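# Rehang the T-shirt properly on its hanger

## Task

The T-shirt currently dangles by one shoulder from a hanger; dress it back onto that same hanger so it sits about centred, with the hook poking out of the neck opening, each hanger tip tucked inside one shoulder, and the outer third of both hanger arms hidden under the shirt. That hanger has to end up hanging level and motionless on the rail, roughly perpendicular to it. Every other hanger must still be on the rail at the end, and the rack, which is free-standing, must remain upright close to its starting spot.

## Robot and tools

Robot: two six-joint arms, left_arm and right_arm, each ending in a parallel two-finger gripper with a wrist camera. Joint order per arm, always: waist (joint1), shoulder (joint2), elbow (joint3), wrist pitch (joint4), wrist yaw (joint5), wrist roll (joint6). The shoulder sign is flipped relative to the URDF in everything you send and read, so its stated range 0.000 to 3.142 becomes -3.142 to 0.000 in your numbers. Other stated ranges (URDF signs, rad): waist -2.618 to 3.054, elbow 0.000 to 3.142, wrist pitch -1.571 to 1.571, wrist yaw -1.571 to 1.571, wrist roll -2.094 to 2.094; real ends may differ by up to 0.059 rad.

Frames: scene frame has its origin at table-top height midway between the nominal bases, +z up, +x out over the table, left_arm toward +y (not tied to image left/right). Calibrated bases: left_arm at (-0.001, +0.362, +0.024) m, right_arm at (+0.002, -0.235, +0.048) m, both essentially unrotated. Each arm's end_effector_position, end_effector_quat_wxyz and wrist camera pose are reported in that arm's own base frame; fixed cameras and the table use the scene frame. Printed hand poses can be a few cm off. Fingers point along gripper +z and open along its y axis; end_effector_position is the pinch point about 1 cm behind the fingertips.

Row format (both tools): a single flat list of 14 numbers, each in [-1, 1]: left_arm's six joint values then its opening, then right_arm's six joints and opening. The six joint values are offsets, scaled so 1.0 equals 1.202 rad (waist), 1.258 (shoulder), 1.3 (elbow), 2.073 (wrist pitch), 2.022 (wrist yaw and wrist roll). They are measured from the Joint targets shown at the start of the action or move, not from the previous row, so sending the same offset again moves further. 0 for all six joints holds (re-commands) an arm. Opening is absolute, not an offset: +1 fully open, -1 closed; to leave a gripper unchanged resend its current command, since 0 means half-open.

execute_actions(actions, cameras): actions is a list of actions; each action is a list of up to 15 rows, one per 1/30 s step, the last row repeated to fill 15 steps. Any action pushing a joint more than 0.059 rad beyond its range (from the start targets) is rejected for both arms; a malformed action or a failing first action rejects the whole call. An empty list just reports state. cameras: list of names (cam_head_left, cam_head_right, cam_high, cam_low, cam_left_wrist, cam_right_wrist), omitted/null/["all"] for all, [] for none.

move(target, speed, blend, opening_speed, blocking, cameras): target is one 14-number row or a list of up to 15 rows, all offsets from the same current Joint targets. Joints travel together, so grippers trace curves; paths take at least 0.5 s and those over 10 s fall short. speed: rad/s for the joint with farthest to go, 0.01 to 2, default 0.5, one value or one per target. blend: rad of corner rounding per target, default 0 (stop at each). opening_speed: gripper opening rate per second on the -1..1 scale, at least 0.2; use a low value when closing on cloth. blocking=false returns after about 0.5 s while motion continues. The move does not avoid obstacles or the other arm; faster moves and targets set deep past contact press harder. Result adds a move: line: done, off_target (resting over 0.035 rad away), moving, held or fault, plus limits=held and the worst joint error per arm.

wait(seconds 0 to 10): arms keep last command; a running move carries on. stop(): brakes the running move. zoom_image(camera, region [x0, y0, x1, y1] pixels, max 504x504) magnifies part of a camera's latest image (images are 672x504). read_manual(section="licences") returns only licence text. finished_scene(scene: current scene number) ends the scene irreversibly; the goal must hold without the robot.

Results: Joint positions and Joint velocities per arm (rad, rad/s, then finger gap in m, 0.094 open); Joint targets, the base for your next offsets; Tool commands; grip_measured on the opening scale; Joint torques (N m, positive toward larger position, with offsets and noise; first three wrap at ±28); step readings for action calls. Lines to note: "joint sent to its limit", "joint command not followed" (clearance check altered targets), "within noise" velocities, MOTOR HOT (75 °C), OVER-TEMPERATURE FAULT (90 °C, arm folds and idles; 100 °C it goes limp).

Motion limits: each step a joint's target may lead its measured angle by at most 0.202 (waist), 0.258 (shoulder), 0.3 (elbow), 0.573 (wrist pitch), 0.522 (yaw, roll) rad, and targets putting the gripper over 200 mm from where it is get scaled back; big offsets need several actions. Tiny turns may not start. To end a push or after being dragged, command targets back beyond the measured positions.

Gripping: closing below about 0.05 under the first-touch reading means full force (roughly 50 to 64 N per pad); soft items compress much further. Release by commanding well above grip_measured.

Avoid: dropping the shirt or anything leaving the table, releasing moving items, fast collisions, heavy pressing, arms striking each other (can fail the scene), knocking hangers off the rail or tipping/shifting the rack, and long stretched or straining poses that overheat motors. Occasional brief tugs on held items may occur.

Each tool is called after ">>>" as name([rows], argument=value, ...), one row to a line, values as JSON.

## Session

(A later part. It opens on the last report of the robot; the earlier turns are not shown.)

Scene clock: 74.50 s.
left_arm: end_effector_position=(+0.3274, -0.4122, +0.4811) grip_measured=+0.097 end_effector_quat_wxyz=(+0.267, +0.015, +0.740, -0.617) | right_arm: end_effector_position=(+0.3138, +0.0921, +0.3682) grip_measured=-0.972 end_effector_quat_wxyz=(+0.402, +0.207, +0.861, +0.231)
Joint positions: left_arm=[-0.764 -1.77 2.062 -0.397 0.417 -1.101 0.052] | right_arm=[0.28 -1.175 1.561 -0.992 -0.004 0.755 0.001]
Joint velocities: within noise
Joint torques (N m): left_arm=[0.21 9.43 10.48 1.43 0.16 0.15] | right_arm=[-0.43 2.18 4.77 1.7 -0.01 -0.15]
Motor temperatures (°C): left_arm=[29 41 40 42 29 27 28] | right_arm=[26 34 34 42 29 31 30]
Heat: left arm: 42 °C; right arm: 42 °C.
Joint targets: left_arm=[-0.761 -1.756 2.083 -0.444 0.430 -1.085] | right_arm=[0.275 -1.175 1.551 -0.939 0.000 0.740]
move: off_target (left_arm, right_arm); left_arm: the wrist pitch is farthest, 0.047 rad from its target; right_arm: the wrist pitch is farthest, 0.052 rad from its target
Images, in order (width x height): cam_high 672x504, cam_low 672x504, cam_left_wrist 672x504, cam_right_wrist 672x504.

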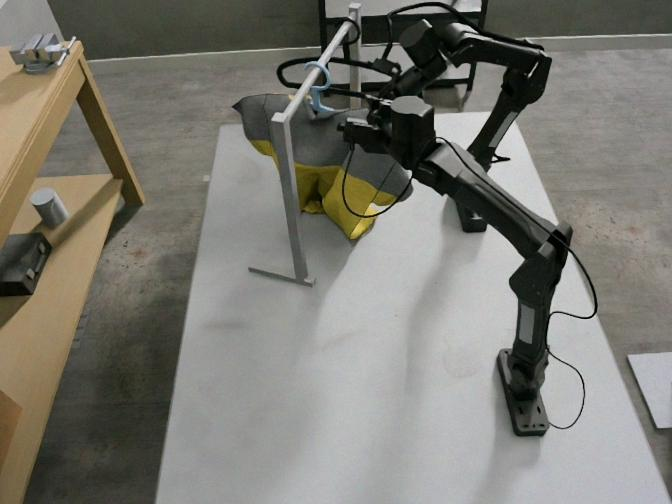

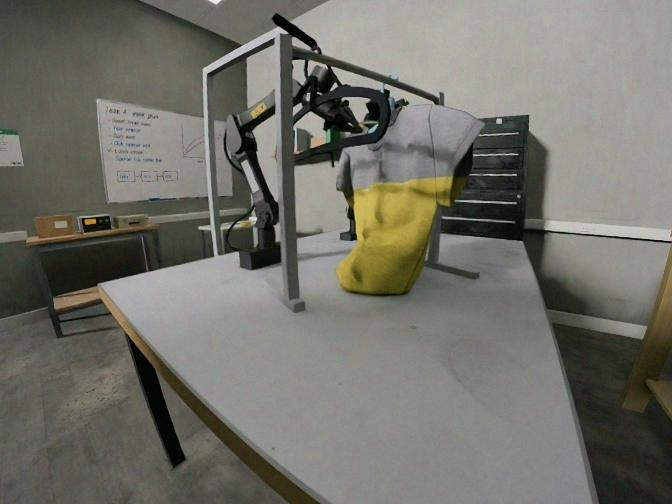

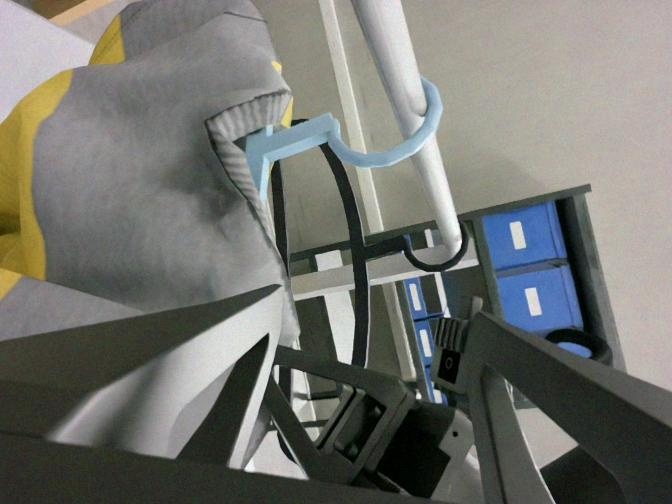

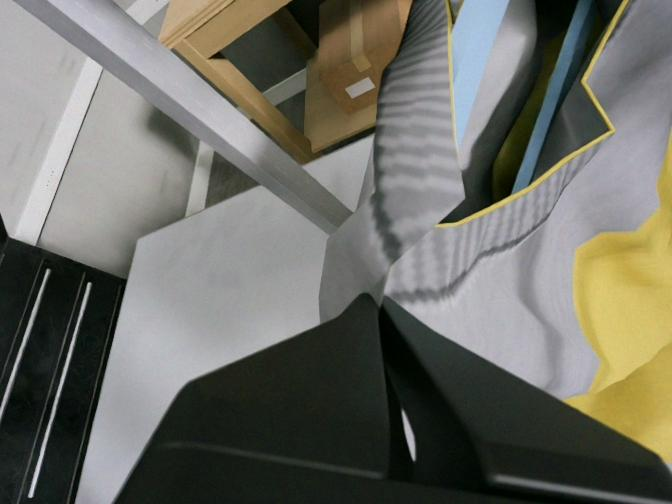

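>>> move([
  [0,0,0,0,0,0,0.1,0,0,0,0,0,0,-0.35],
  [0,0,0,0,0,0,0.1,0,0.0576,0.285,-0.215,0,0,-0.35],
], speed=0.4, opening_speed=1.2)

Scene clock: 77.43 s.
left_arm: end_effector_position=(+0.3274, -0.4122, +0.4811) grip_measured=+0.097 end_effector_quat_wxyz=(+0.267, +0.015, +0.740, -0.617) | right_arm: end_effector_position=(+0.2311, +0.0683, +0.4354) grip_measured=-0.352 end_effector_quat_wxyz=(+0.414, +0.206, +0.854, +0.238)
Joint positions: left_arm=[-0.764 -1.77 2.062 -0.397 0.417 -1.101 0.052] | right_arm=[0.28 -1.108 1.895 -1.363 -0.004 0.755 0.03]
Joint velocities: within noise
Joint torques (N m): left_arm=[0.2 9.48 10.51 1.44 0.12 0.17] | right_arm=[-0.46 0.06 5.87 1.05 0 -0.15]
Motor temperatures (°C): left_arm=[29 41 40 42 29 27 28] | right_arm=[26 34 34 42 29 31 30]
Heat: left arm: 42 °C; right arm: 42 °C.
Joint targets: left_arm=[-0.761 -1.756 2.083 -0.444 0.430 -1.085] | right_arm=[0.275 -1.103 1.921 -1.385 0.000 0.740]
move: off_target (left_arm); left_arm: the wrist pitch is farthest, 0.047 rad from its target

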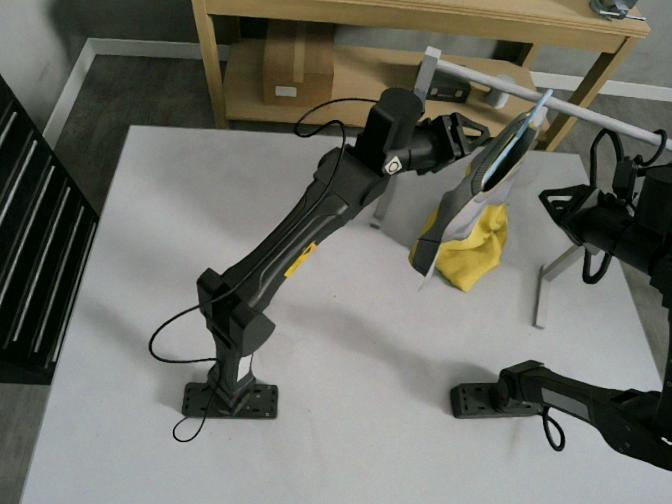

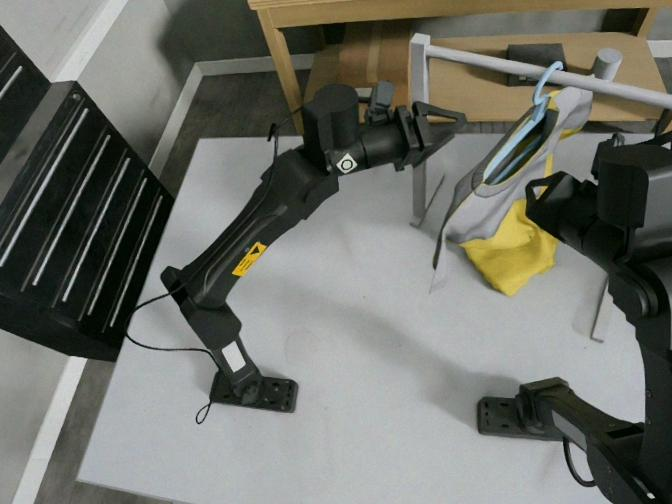

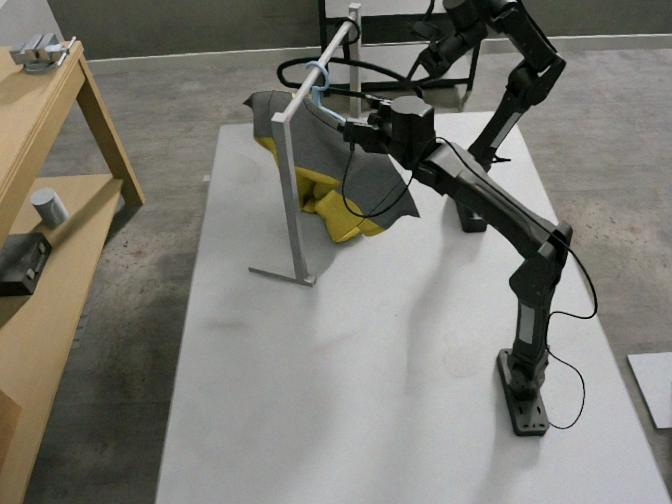

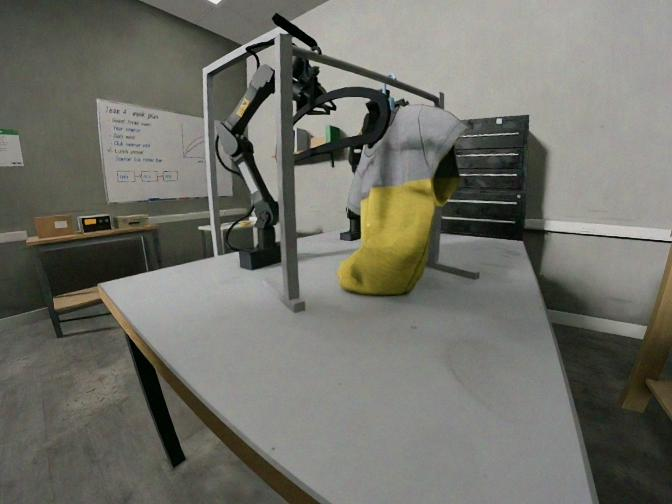

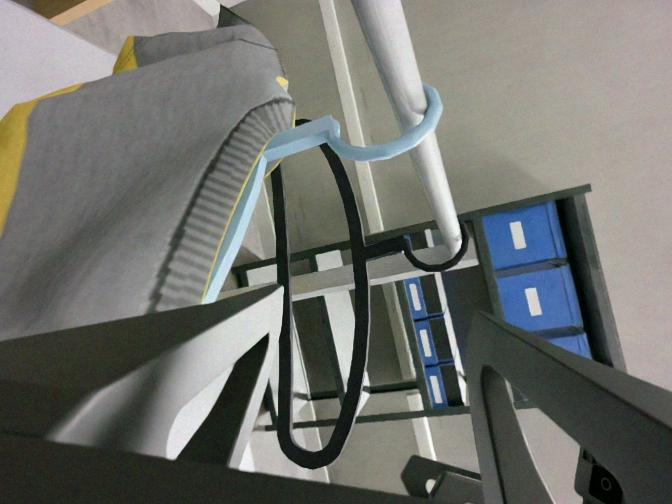

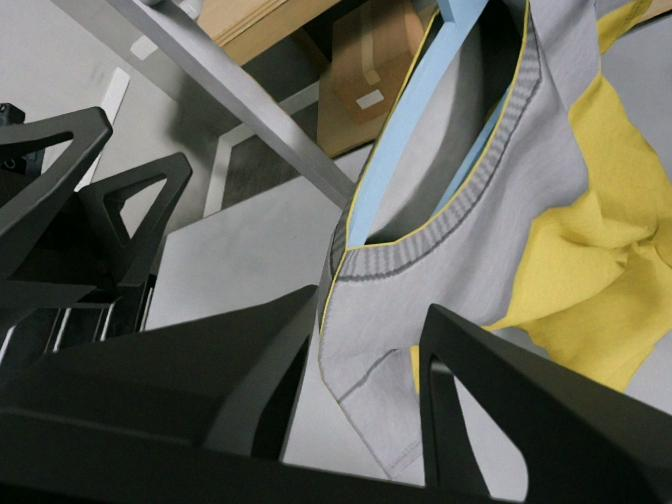

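>>> zoom_image(camera="cam_head_left", region=[390, 70, 590, 300])

>>> zoom_image(camera="cam_high", region=[220, 40, 440, 260])

>>> zoom_image(camera="cam_low", region=[320, 40, 500, 310])

Scaled by 2.191 from the camera's 672x504 image, which has a finer 960x720 frame.

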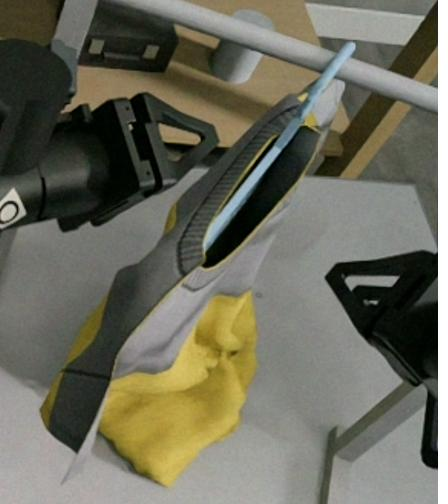

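Scaled by 2.291 from the camera's 672x504 image, which has a finer 960x720 frame.

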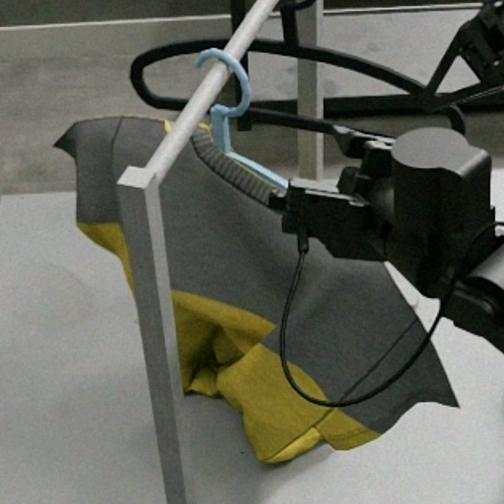

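Scaled by 1.867 from the camera's 672x504 image, which has a finer 960x720 frame.

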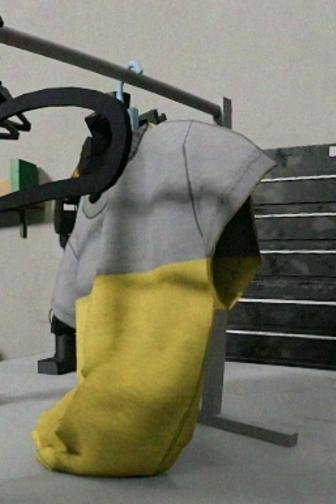

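>>> move([
  [0,0.758,-0.746,-0.1056,-0.2127,0.5366,0.1,-0.437,0.061,-0.445,0.129,0,-0.366,0],
  [-0.2155,0.758,-0.746,-0.1056,-0.2127,0.5366,0.1,-0.437,-0.203,-0.965,0.809,0,-0.366,0],
], speed=0.8, blend=[0.1,0], opening_speed=1.5)

Scene clock: 91.27 s.
left_arm: end_effector_position=(+0.1515, -0.2461, +0.3748) grip_measured=+0.097 end_effector_quat_wxyz=(+0.519, +0.388, +0.701, -0.298) | right_arm: end_effector_position=(+0.4049, -0.1015, +0.1651) grip_measured=-0.002 end_effector_quat_wxyz=(+0.534, +0.107, +0.836, -0.067)
Joint positions: left_arm=[-1.015 -0.81 1.137 -0.615 0.012 -0.012 0.052] | right_arm=[-0.246 -1.355 0.678 0.243 0.005 0.005 0.047]
Joint velocities: within noise
Joint torques (N m): left_arm=[-0.55 0.24 6.39 1.48 -0.1 0.12] | right_arm=[-0.35 4.48 5.45 1.75 0 -0.12]
Motor temperatures (°C): left_arm=[29 40 40 41 29 27 28] | right_arm=[26 34 34 41 29 31 29]
Heat: left arm: 41 °C; right arm: 41 °C.
Joint targets: left_arm=[-1.020 -0.802 1.114 -0.663 0.000 0.000] | right_arm=[-0.250 -1.358 0.666 0.292 0.000 -0.001]
move: off_target (left_arm, right_arm); left_arm: the wrist pitch is farthest, 0.048 rad from its target; right_arm: the wrist pitch is farthest, 0.049 rad from its target

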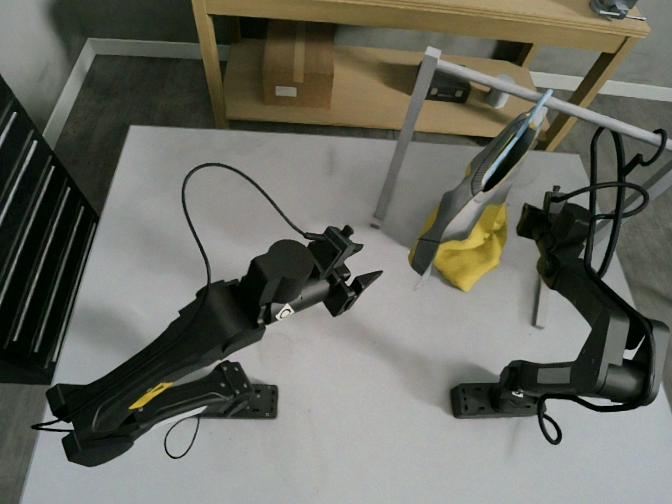

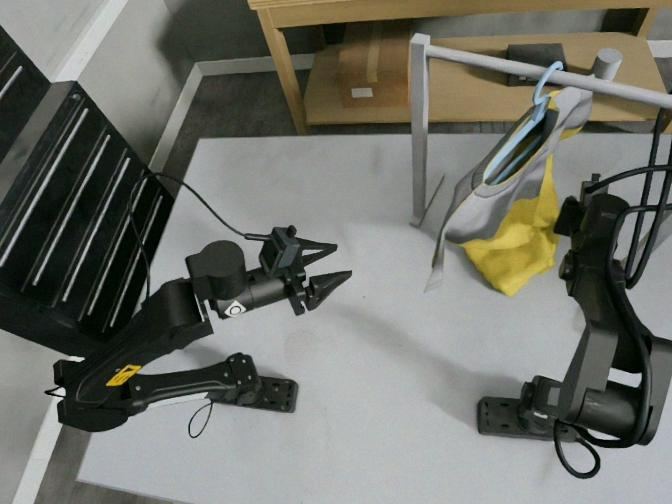

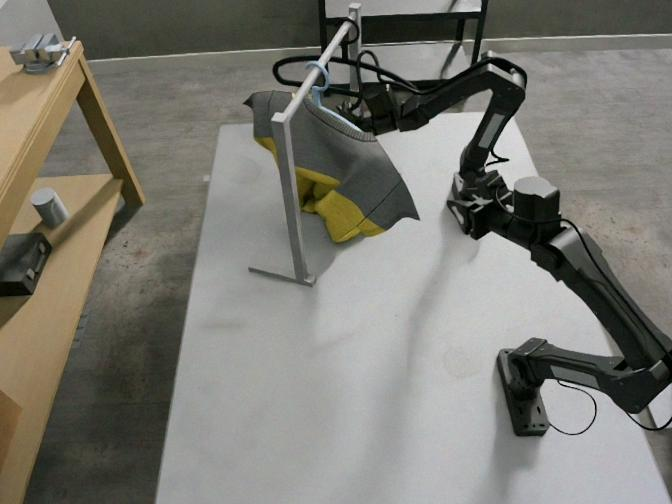

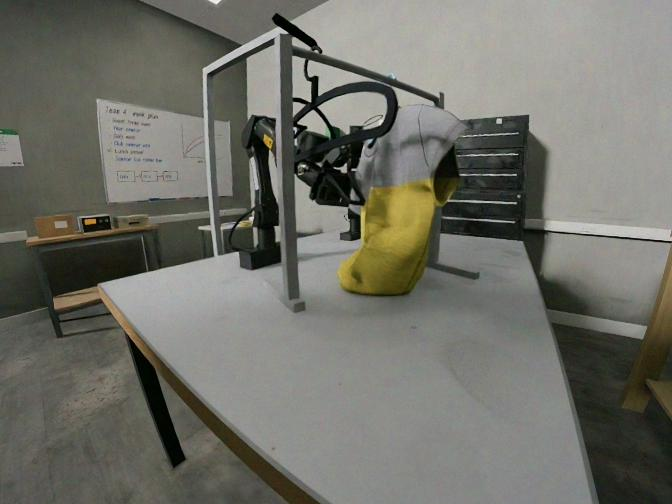

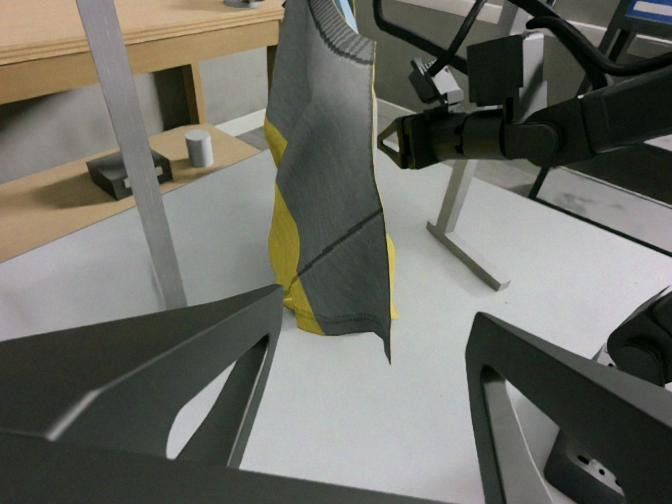

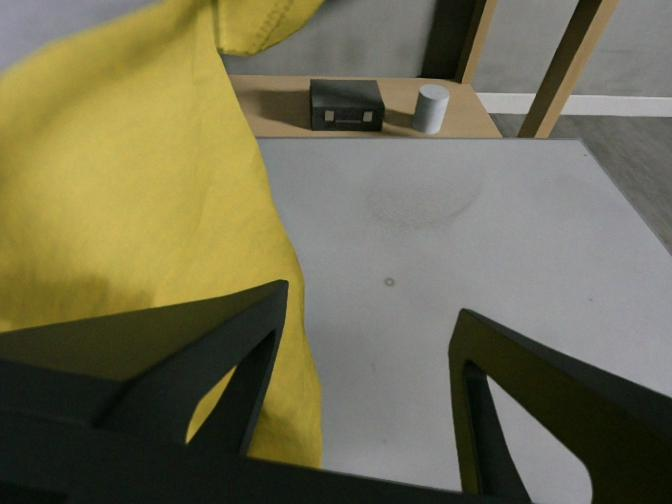

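>>> move(target=[0,0,0,0,0,0,0.1,0,-0.431,-0.042,0.50,-0.05,0,0], speed=0.7, cameras=["cam_right_wrist","cam_left_wrist","cam_head_left","cam_high"])

Scene clock: 94.57 s.
left_arm: end_effector_position=(+0.1515, -0.2461, +0.3748) grip_measured=+0.097 end_effector_quat_wxyz=(+0.519, +0.389, +0.700, -0.298) | right_arm: end_effector_position=(+0.4710, -0.1006, +0.1561) grip_measured=-0.002 end_effector_quat_wxyz=(+0.709, +0.055, +0.701, -0.055)
Joint positions: left_arm=[-1.015 -0.81 1.137 -0.615 0.012 -0.011 0.052] | right_arm=[-0.246 -1.89 0.623 1.278 -0.09 0.003 0.047]
Joint velocities: within noise
Joint torques (N m): left_arm=[-0.46 0.31 6.28 1.49 -0.09 0.1] | right_arm=[-0.39 6.97 3.66 1.8 -0.06 -0.11]
Motor temperatures (°C): left_arm=[29 40 39 41 29 27 28] | right_arm=[26 34 34 41 29 31 29]
Heat: left arm: 41 °C; right arm: 41 °C.
Joint targets: left_arm=[-1.020 -0.802 1.114 -0.663 0.000 0.000] | right_arm=[-0.250 -1.900 0.612 1.328 -0.101 -0.001]
move: off_target (left_arm, right_arm); left_arm: the wrist pitch is farthest, 0.048 rad from its target; right_arm: the wrist pitch is farthest, 0.050 rad from its target
Images, in order (width x height): cam_head_left 672x504, cam_high 672x504, cam_left_wrist 672x504, cam_right_wrist 672x504.

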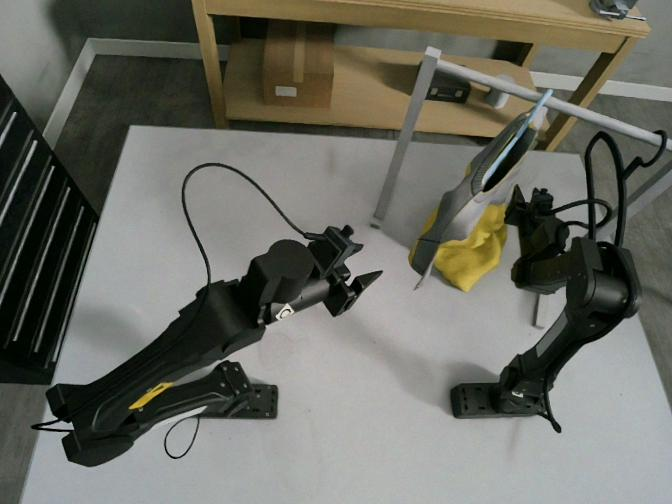

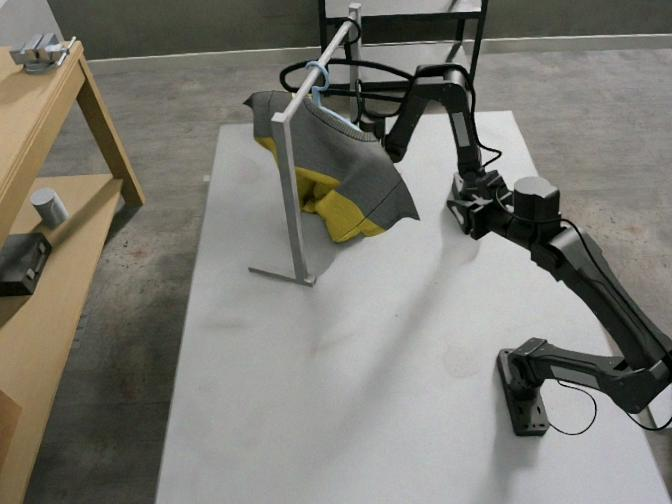

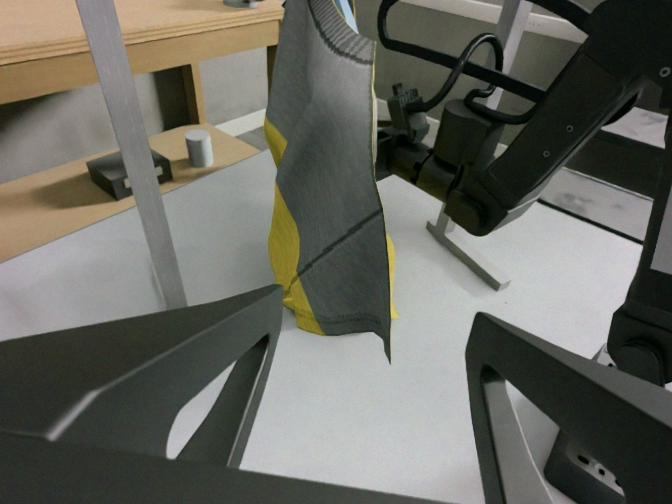

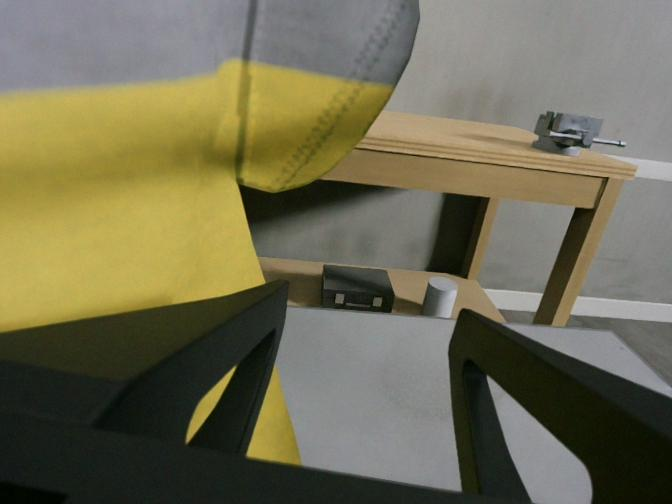

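>>> move([
  [0,0,0,0,0,0,0.1,-0.0416,-0.457,0.633,-0.122,-0.049,0.248,-0.8],
  [0,0,0,0,0,0,0.1,0.0225,-0.472,0.668,-0.134,-0.060,0.248,0.9],
], speed=0.7, blend=[0.05,0], opening_speed=3)

Scene clock: 99.73 s.
left_arm: end_effector_position=(+0.1515, -0.2461, +0.3748) grip_measured=+0.097 end_effector_quat_wxyz=(+0.519, +0.389, +0.700, -0.298) | right_arm: end_effector_position=(+0.6424, -0.1016, +0.1115) grip_measured=+0.898 end_effector_quat_wxyz=(+0.699, +0.167, +0.673, +0.176)
Joint positions: left_arm=[-1.015 -0.81 1.137 -0.615 0.012 -0.011 0.052] | right_arm=[-0.219 -2.477 1.445 1.071 -0.222 0.499 0.089]
Joint velocities: within noise
Joint torques (N m): left_arm=[-0.58 0.16 6.31 1.43 -0.11 0.11] | right_arm=[-0.4 12.1 7.86 1.13 -0.04 0.04]
Motor temperatures (°C): left_arm=[29 39 39 41 29 27 28] | right_arm=[26 35 34 41 29 31 29]
Heat: left arm: 41 °C; right arm: 41 °C.
Joint targets: left_arm=[-1.020 -0.802 1.114 -0.663 0.000 0.000] | right_arm=[-0.223 -2.494 1.480 1.051 -0.222 0.501]
move: off_target (left_arm); blend cut to 0.0385 rad at target 1; left_arm: the wrist pitch is farthest, 0.048 rad from its target

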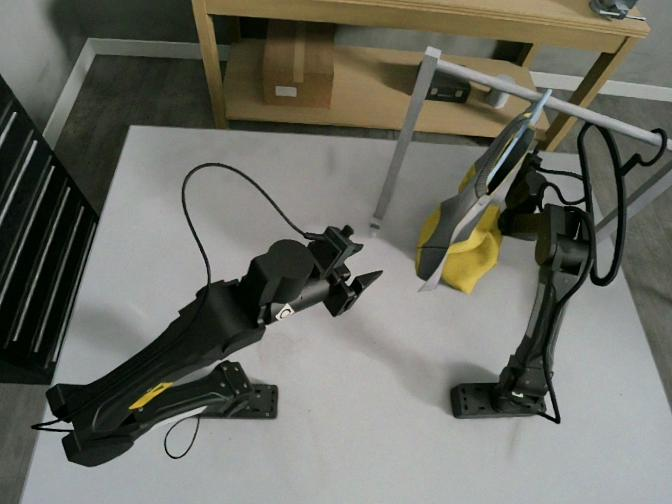

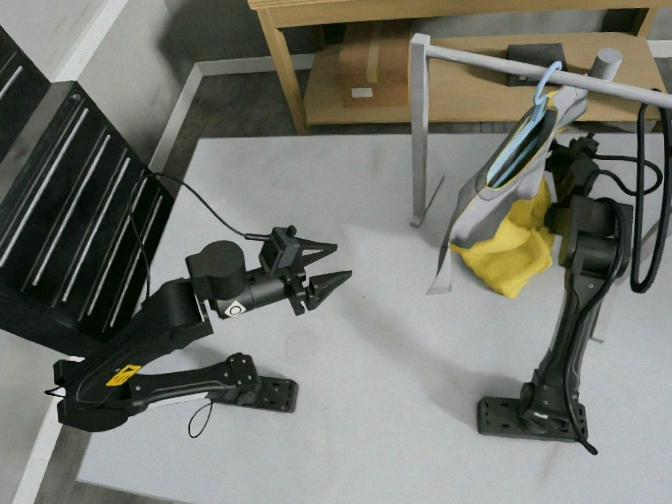

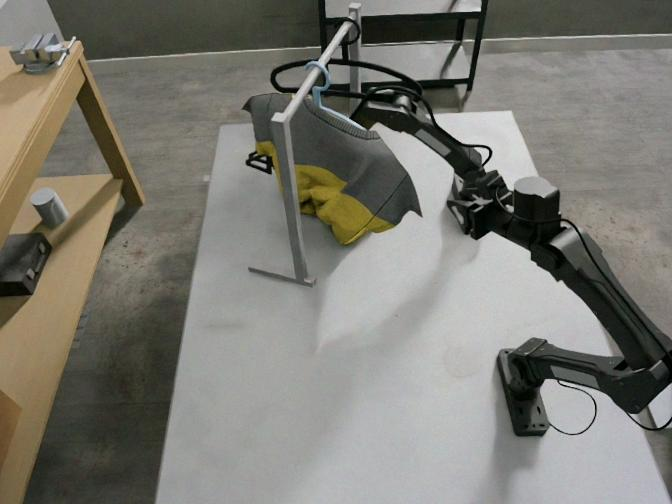

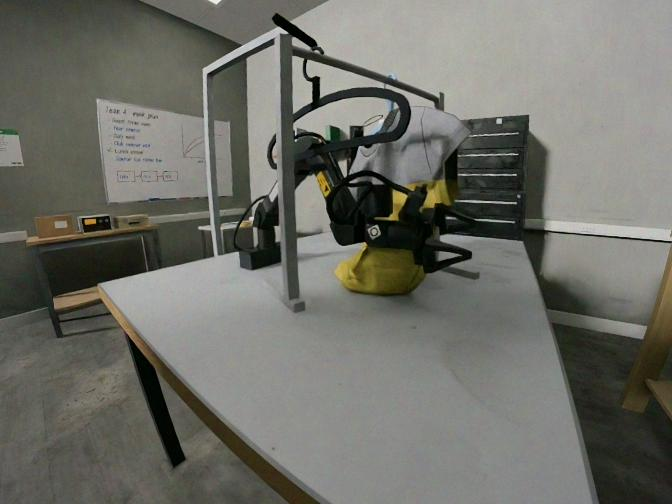

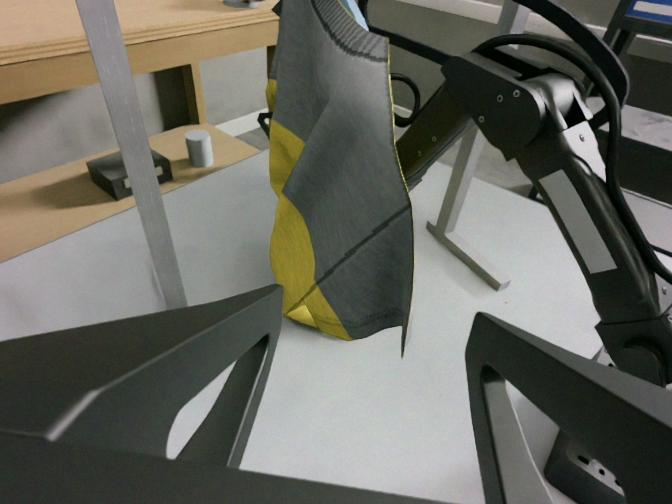

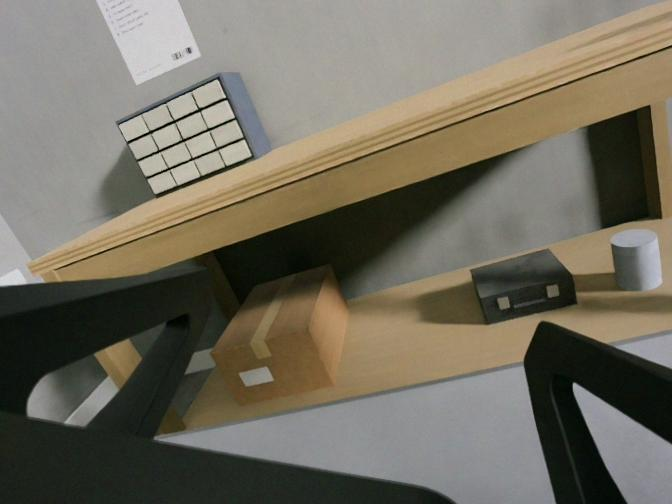

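>>> zoom_image(camera="cam_low", region=[320, 60, 500, 310])

>>> zoom_image(camera="cam_high", region=[220, 40, 440, 260])

Scaled by 2.016 from the camera's 672x504 image, which has a finer 960x720 frame.

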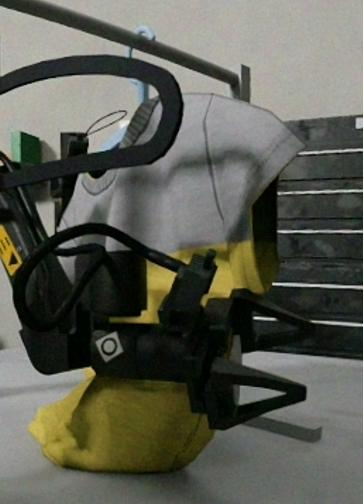

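Scaled by 2.291 from the camera's 672x504 image, which has a finer 960x720 frame.

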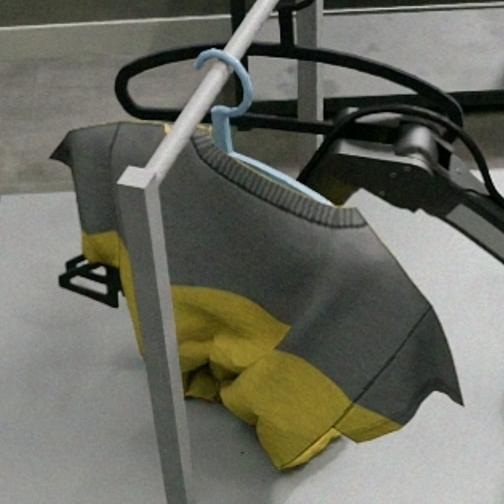

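>>> move(target=[0,0,0,0,0,0,0.1,0,0.182,0.031,-0.1225,0,0,0.9], speed=0.4, cameras=["cam_low","cam_high","cam_right_wrist","cam_left_wrist"])

>>> zoom_image(camera="cam_low", region=[320, 60, 500, 310])

>>> zoom_image(camera="cam_high", region=[220, 40, 440, 260])

Scene clock: 102.17 s.
left_arm: end_effector_position=(+0.1515, -0.2461, +0.3748) grip_measured=+0.097 end_effector_quat_wxyz=(+0.519, +0.389, +0.700, -0.298) | right_arm: end_effector_position=(+0.6462, -0.1041, +0.1823) grip_measured=+0.898 end_effector_quat_wxyz=(+0.690, +0.175, +0.681, +0.172)
Joint positions: left_arm=[-1.015 -0.81 1.137 -0.615 0.012 -0.011 0.052] | right_arm=[-0.219 -2.301 1.493 0.818 -0.213 0.499 0.089]
Joint velocities: within noise
Joint torques (N m): left_arm=[-0.62 0.42 6.49 1.49 -0.07 0.12] | right_arm=[-0.36 16.43 7.95 1.15 -0.04 0.03]
Motor temperatures (°C): left_arm=[29 39 39 41 29 27 28] | right_arm=[26 35 34 41 29 31 29]
Heat: left arm: 41 °C; right arm: 41 °C.
Joint targets: left_arm=[-1.020 -0.802 1.114 -0.663 0.000 0.000] | right_arm=[-0.223 -2.265 1.521 0.797 -0.222 0.501]
move: off_target (left_arm, right_arm); left_arm: the wrist pitch is farthest, 0.048 rad from its target; right_arm: the shoulder is farthest, 0.036 rad from its target
Images, in order (width x height): cam_high 672x504, cam_low 672x504, cam_left_wrist 672x504, cam_right_wrist 672x504.

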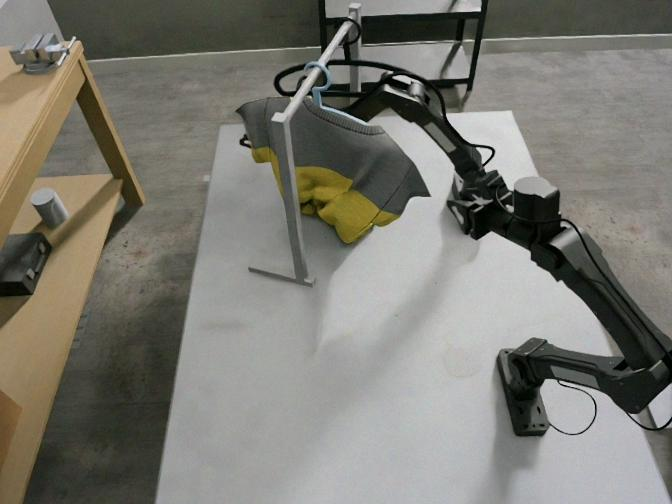

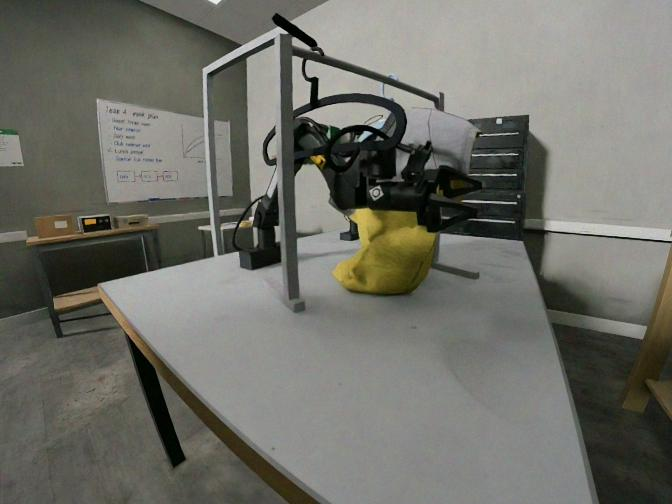

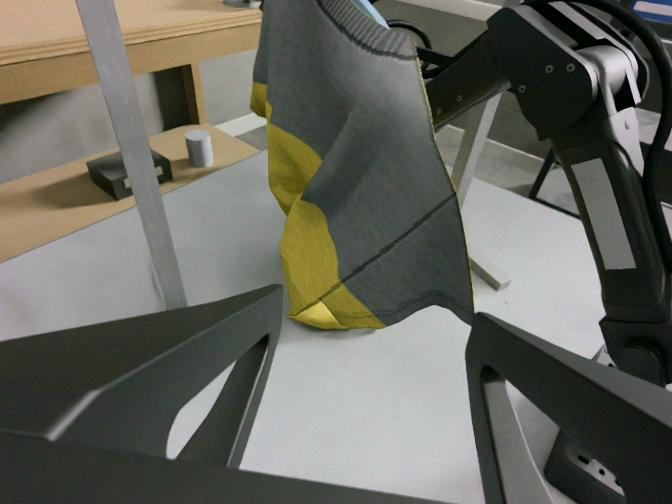

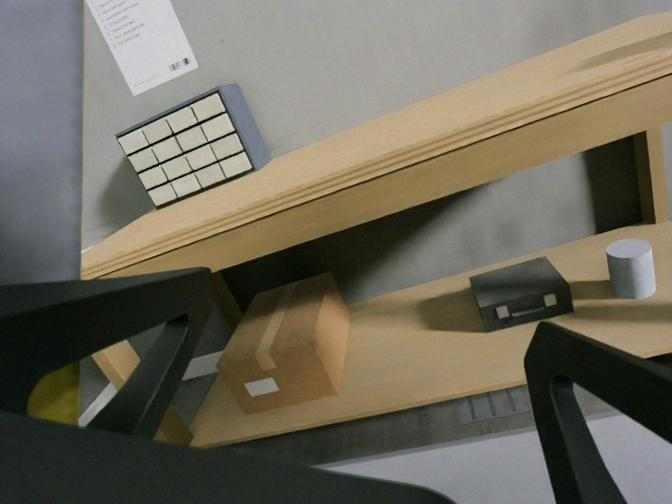

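Scaled by 2.016 from the camera's 672x504 image, which has a finer 960x720 frame.

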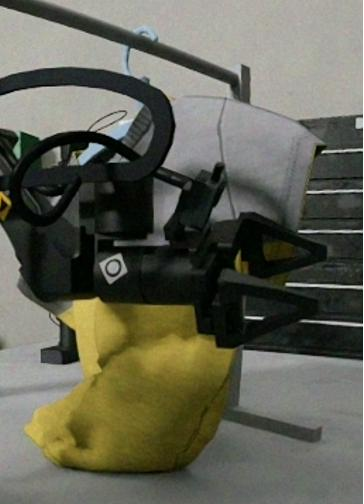

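Scaled by 2.291 from the camera's 672x504 image, which has a finer 960x720 frame.

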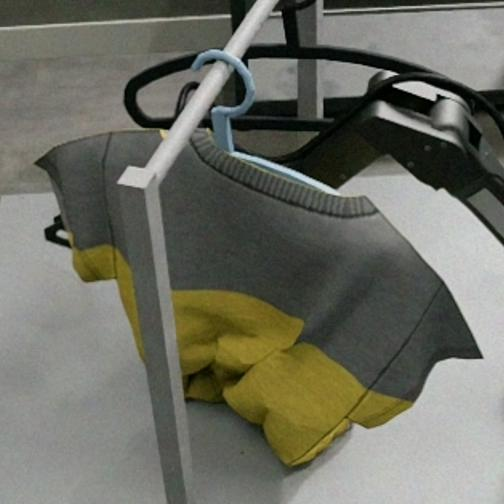

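>>> move([
  [0,0,0,0,0,0,0.1,0,-0.182,-0.031,0.122,0,0,0.2],
  [0,0,0,0,0,0,0.1,-0.002,-0.223,0.022,0.108,-0.15,0,0.9],
], speed=0.6, blend=[0.03,0], opening_speed=3, cameras=["cam_low","cam_high","cam_right_wrist","cam_left_wrist"])

>>> zoom_image(camera="cam_low", region=[320, 60, 500, 310])

>>> zoom_image(camera="cam_high", region=[220, 40, 440, 260])

Scene clock: 107.37 s.
left_arm: end_effector_position=(+0.1515, -0.2461, +0.3748) grip_measured=+0.097 end_effector_quat_wxyz=(+0.519, +0.389, +0.700, -0.298) | right_arm: end_effector_position=(+0.6451, -0.0542, +0.0860) grip_measured=+0.898 end_effector_quat_wxyz=(+0.639, +0.080, +0.714, +0.274)
Joint positions: left_arm=[-1.015 -0.81 1.137 -0.615 0.012 -0.011 0.052] | right_arm=[-0.221 -2.527 1.511 0.978 -0.513 0.499 0.089]
Joint velocities: within noise
Joint torques (N m): left_arm=[-0.62 0.35 6.27 1.43 -0.15 0.12] | right_arm=[-0.39 12.26 8.1 1.66 -0.08 0.03]
Motor temperatures (°C): left_arm=[29 38 39 41 29 27 28] | right_arm=[26 37 34 41 29 31 29]
Heat: left arm: 41 °C; right arm: 41 °C.
Joint targets: left_arm=[-1.020 -0.802 1.114 -0.663 0.000 0.000] | right_arm=[-0.226 -2.545 1.549 1.021 -0.525 0.501]
move: off_target (left_arm, right_arm); target 2's new numbers were sent with right_arm's wrist pitch 0.043 rad from that target; left_arm: the wrist pitch is farthest, 0.048 rad from its target; right_arm: the wrist pitch is farthest, 0.043 rad from its target
Images, in order (width x height): cam_high 672x504, cam_low 672x504, cam_left_wrist 672x504, cam_right_wrist 672x504.

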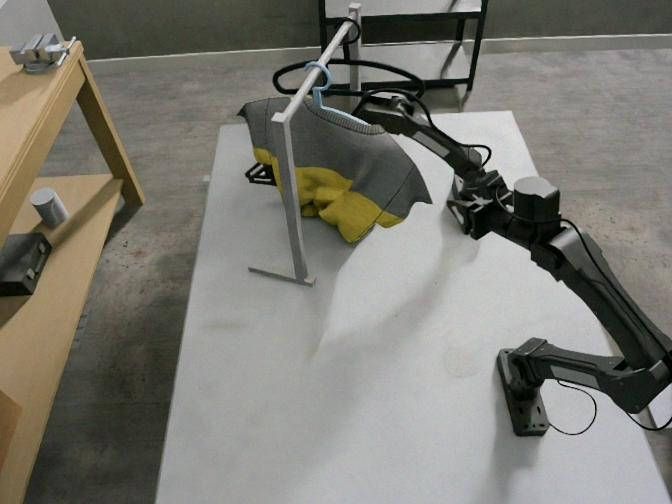

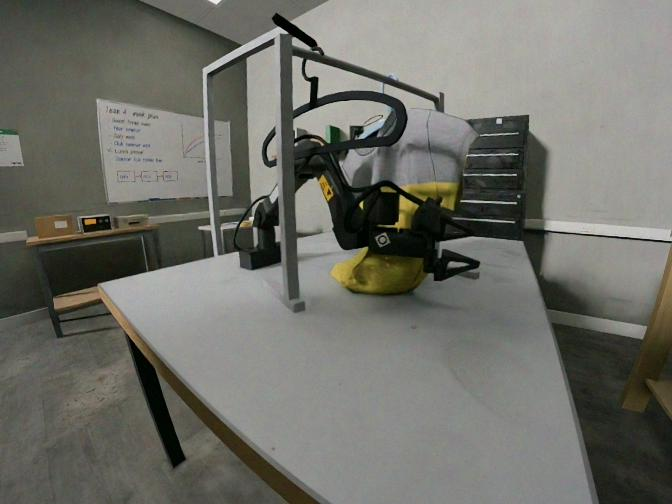

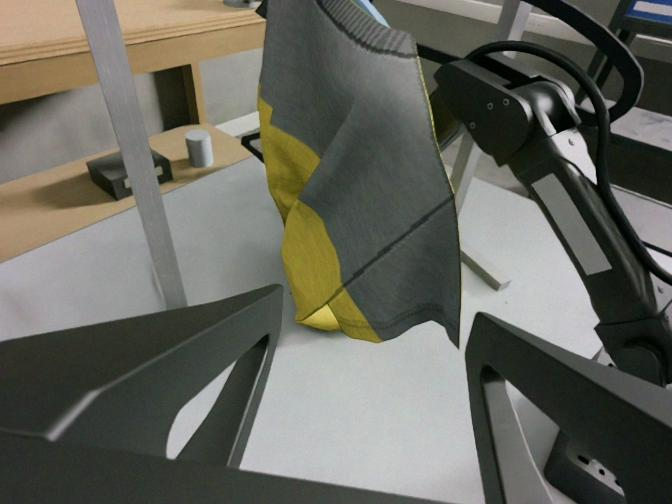

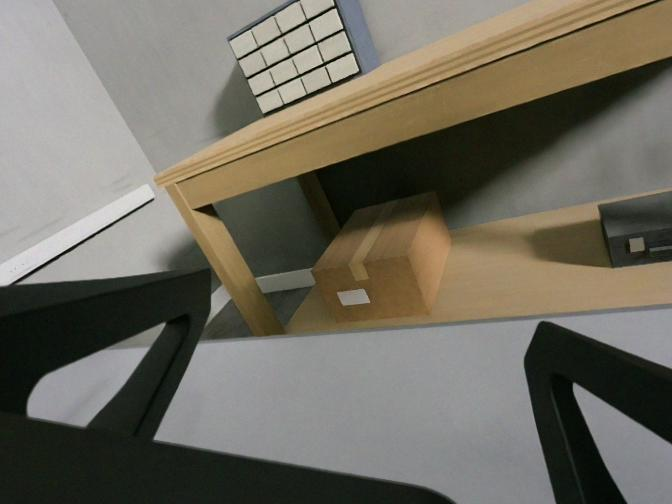

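Scaled by 2.016 from the camera's 672x504 image, which has a finer 960x720 frame.

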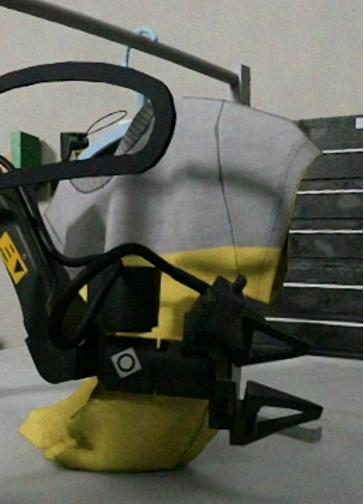

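Scaled by 2.291 from the camera's 672x504 image, which has a finer 960x720 frame.

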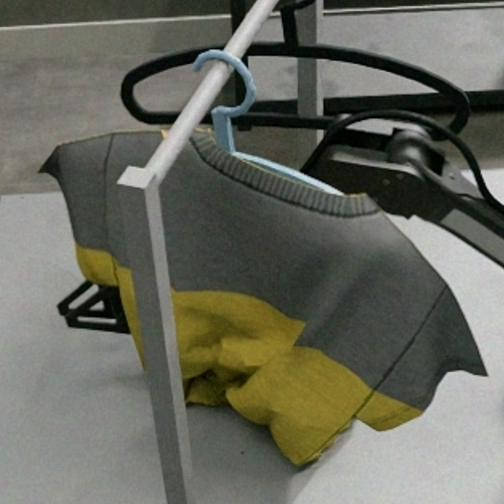

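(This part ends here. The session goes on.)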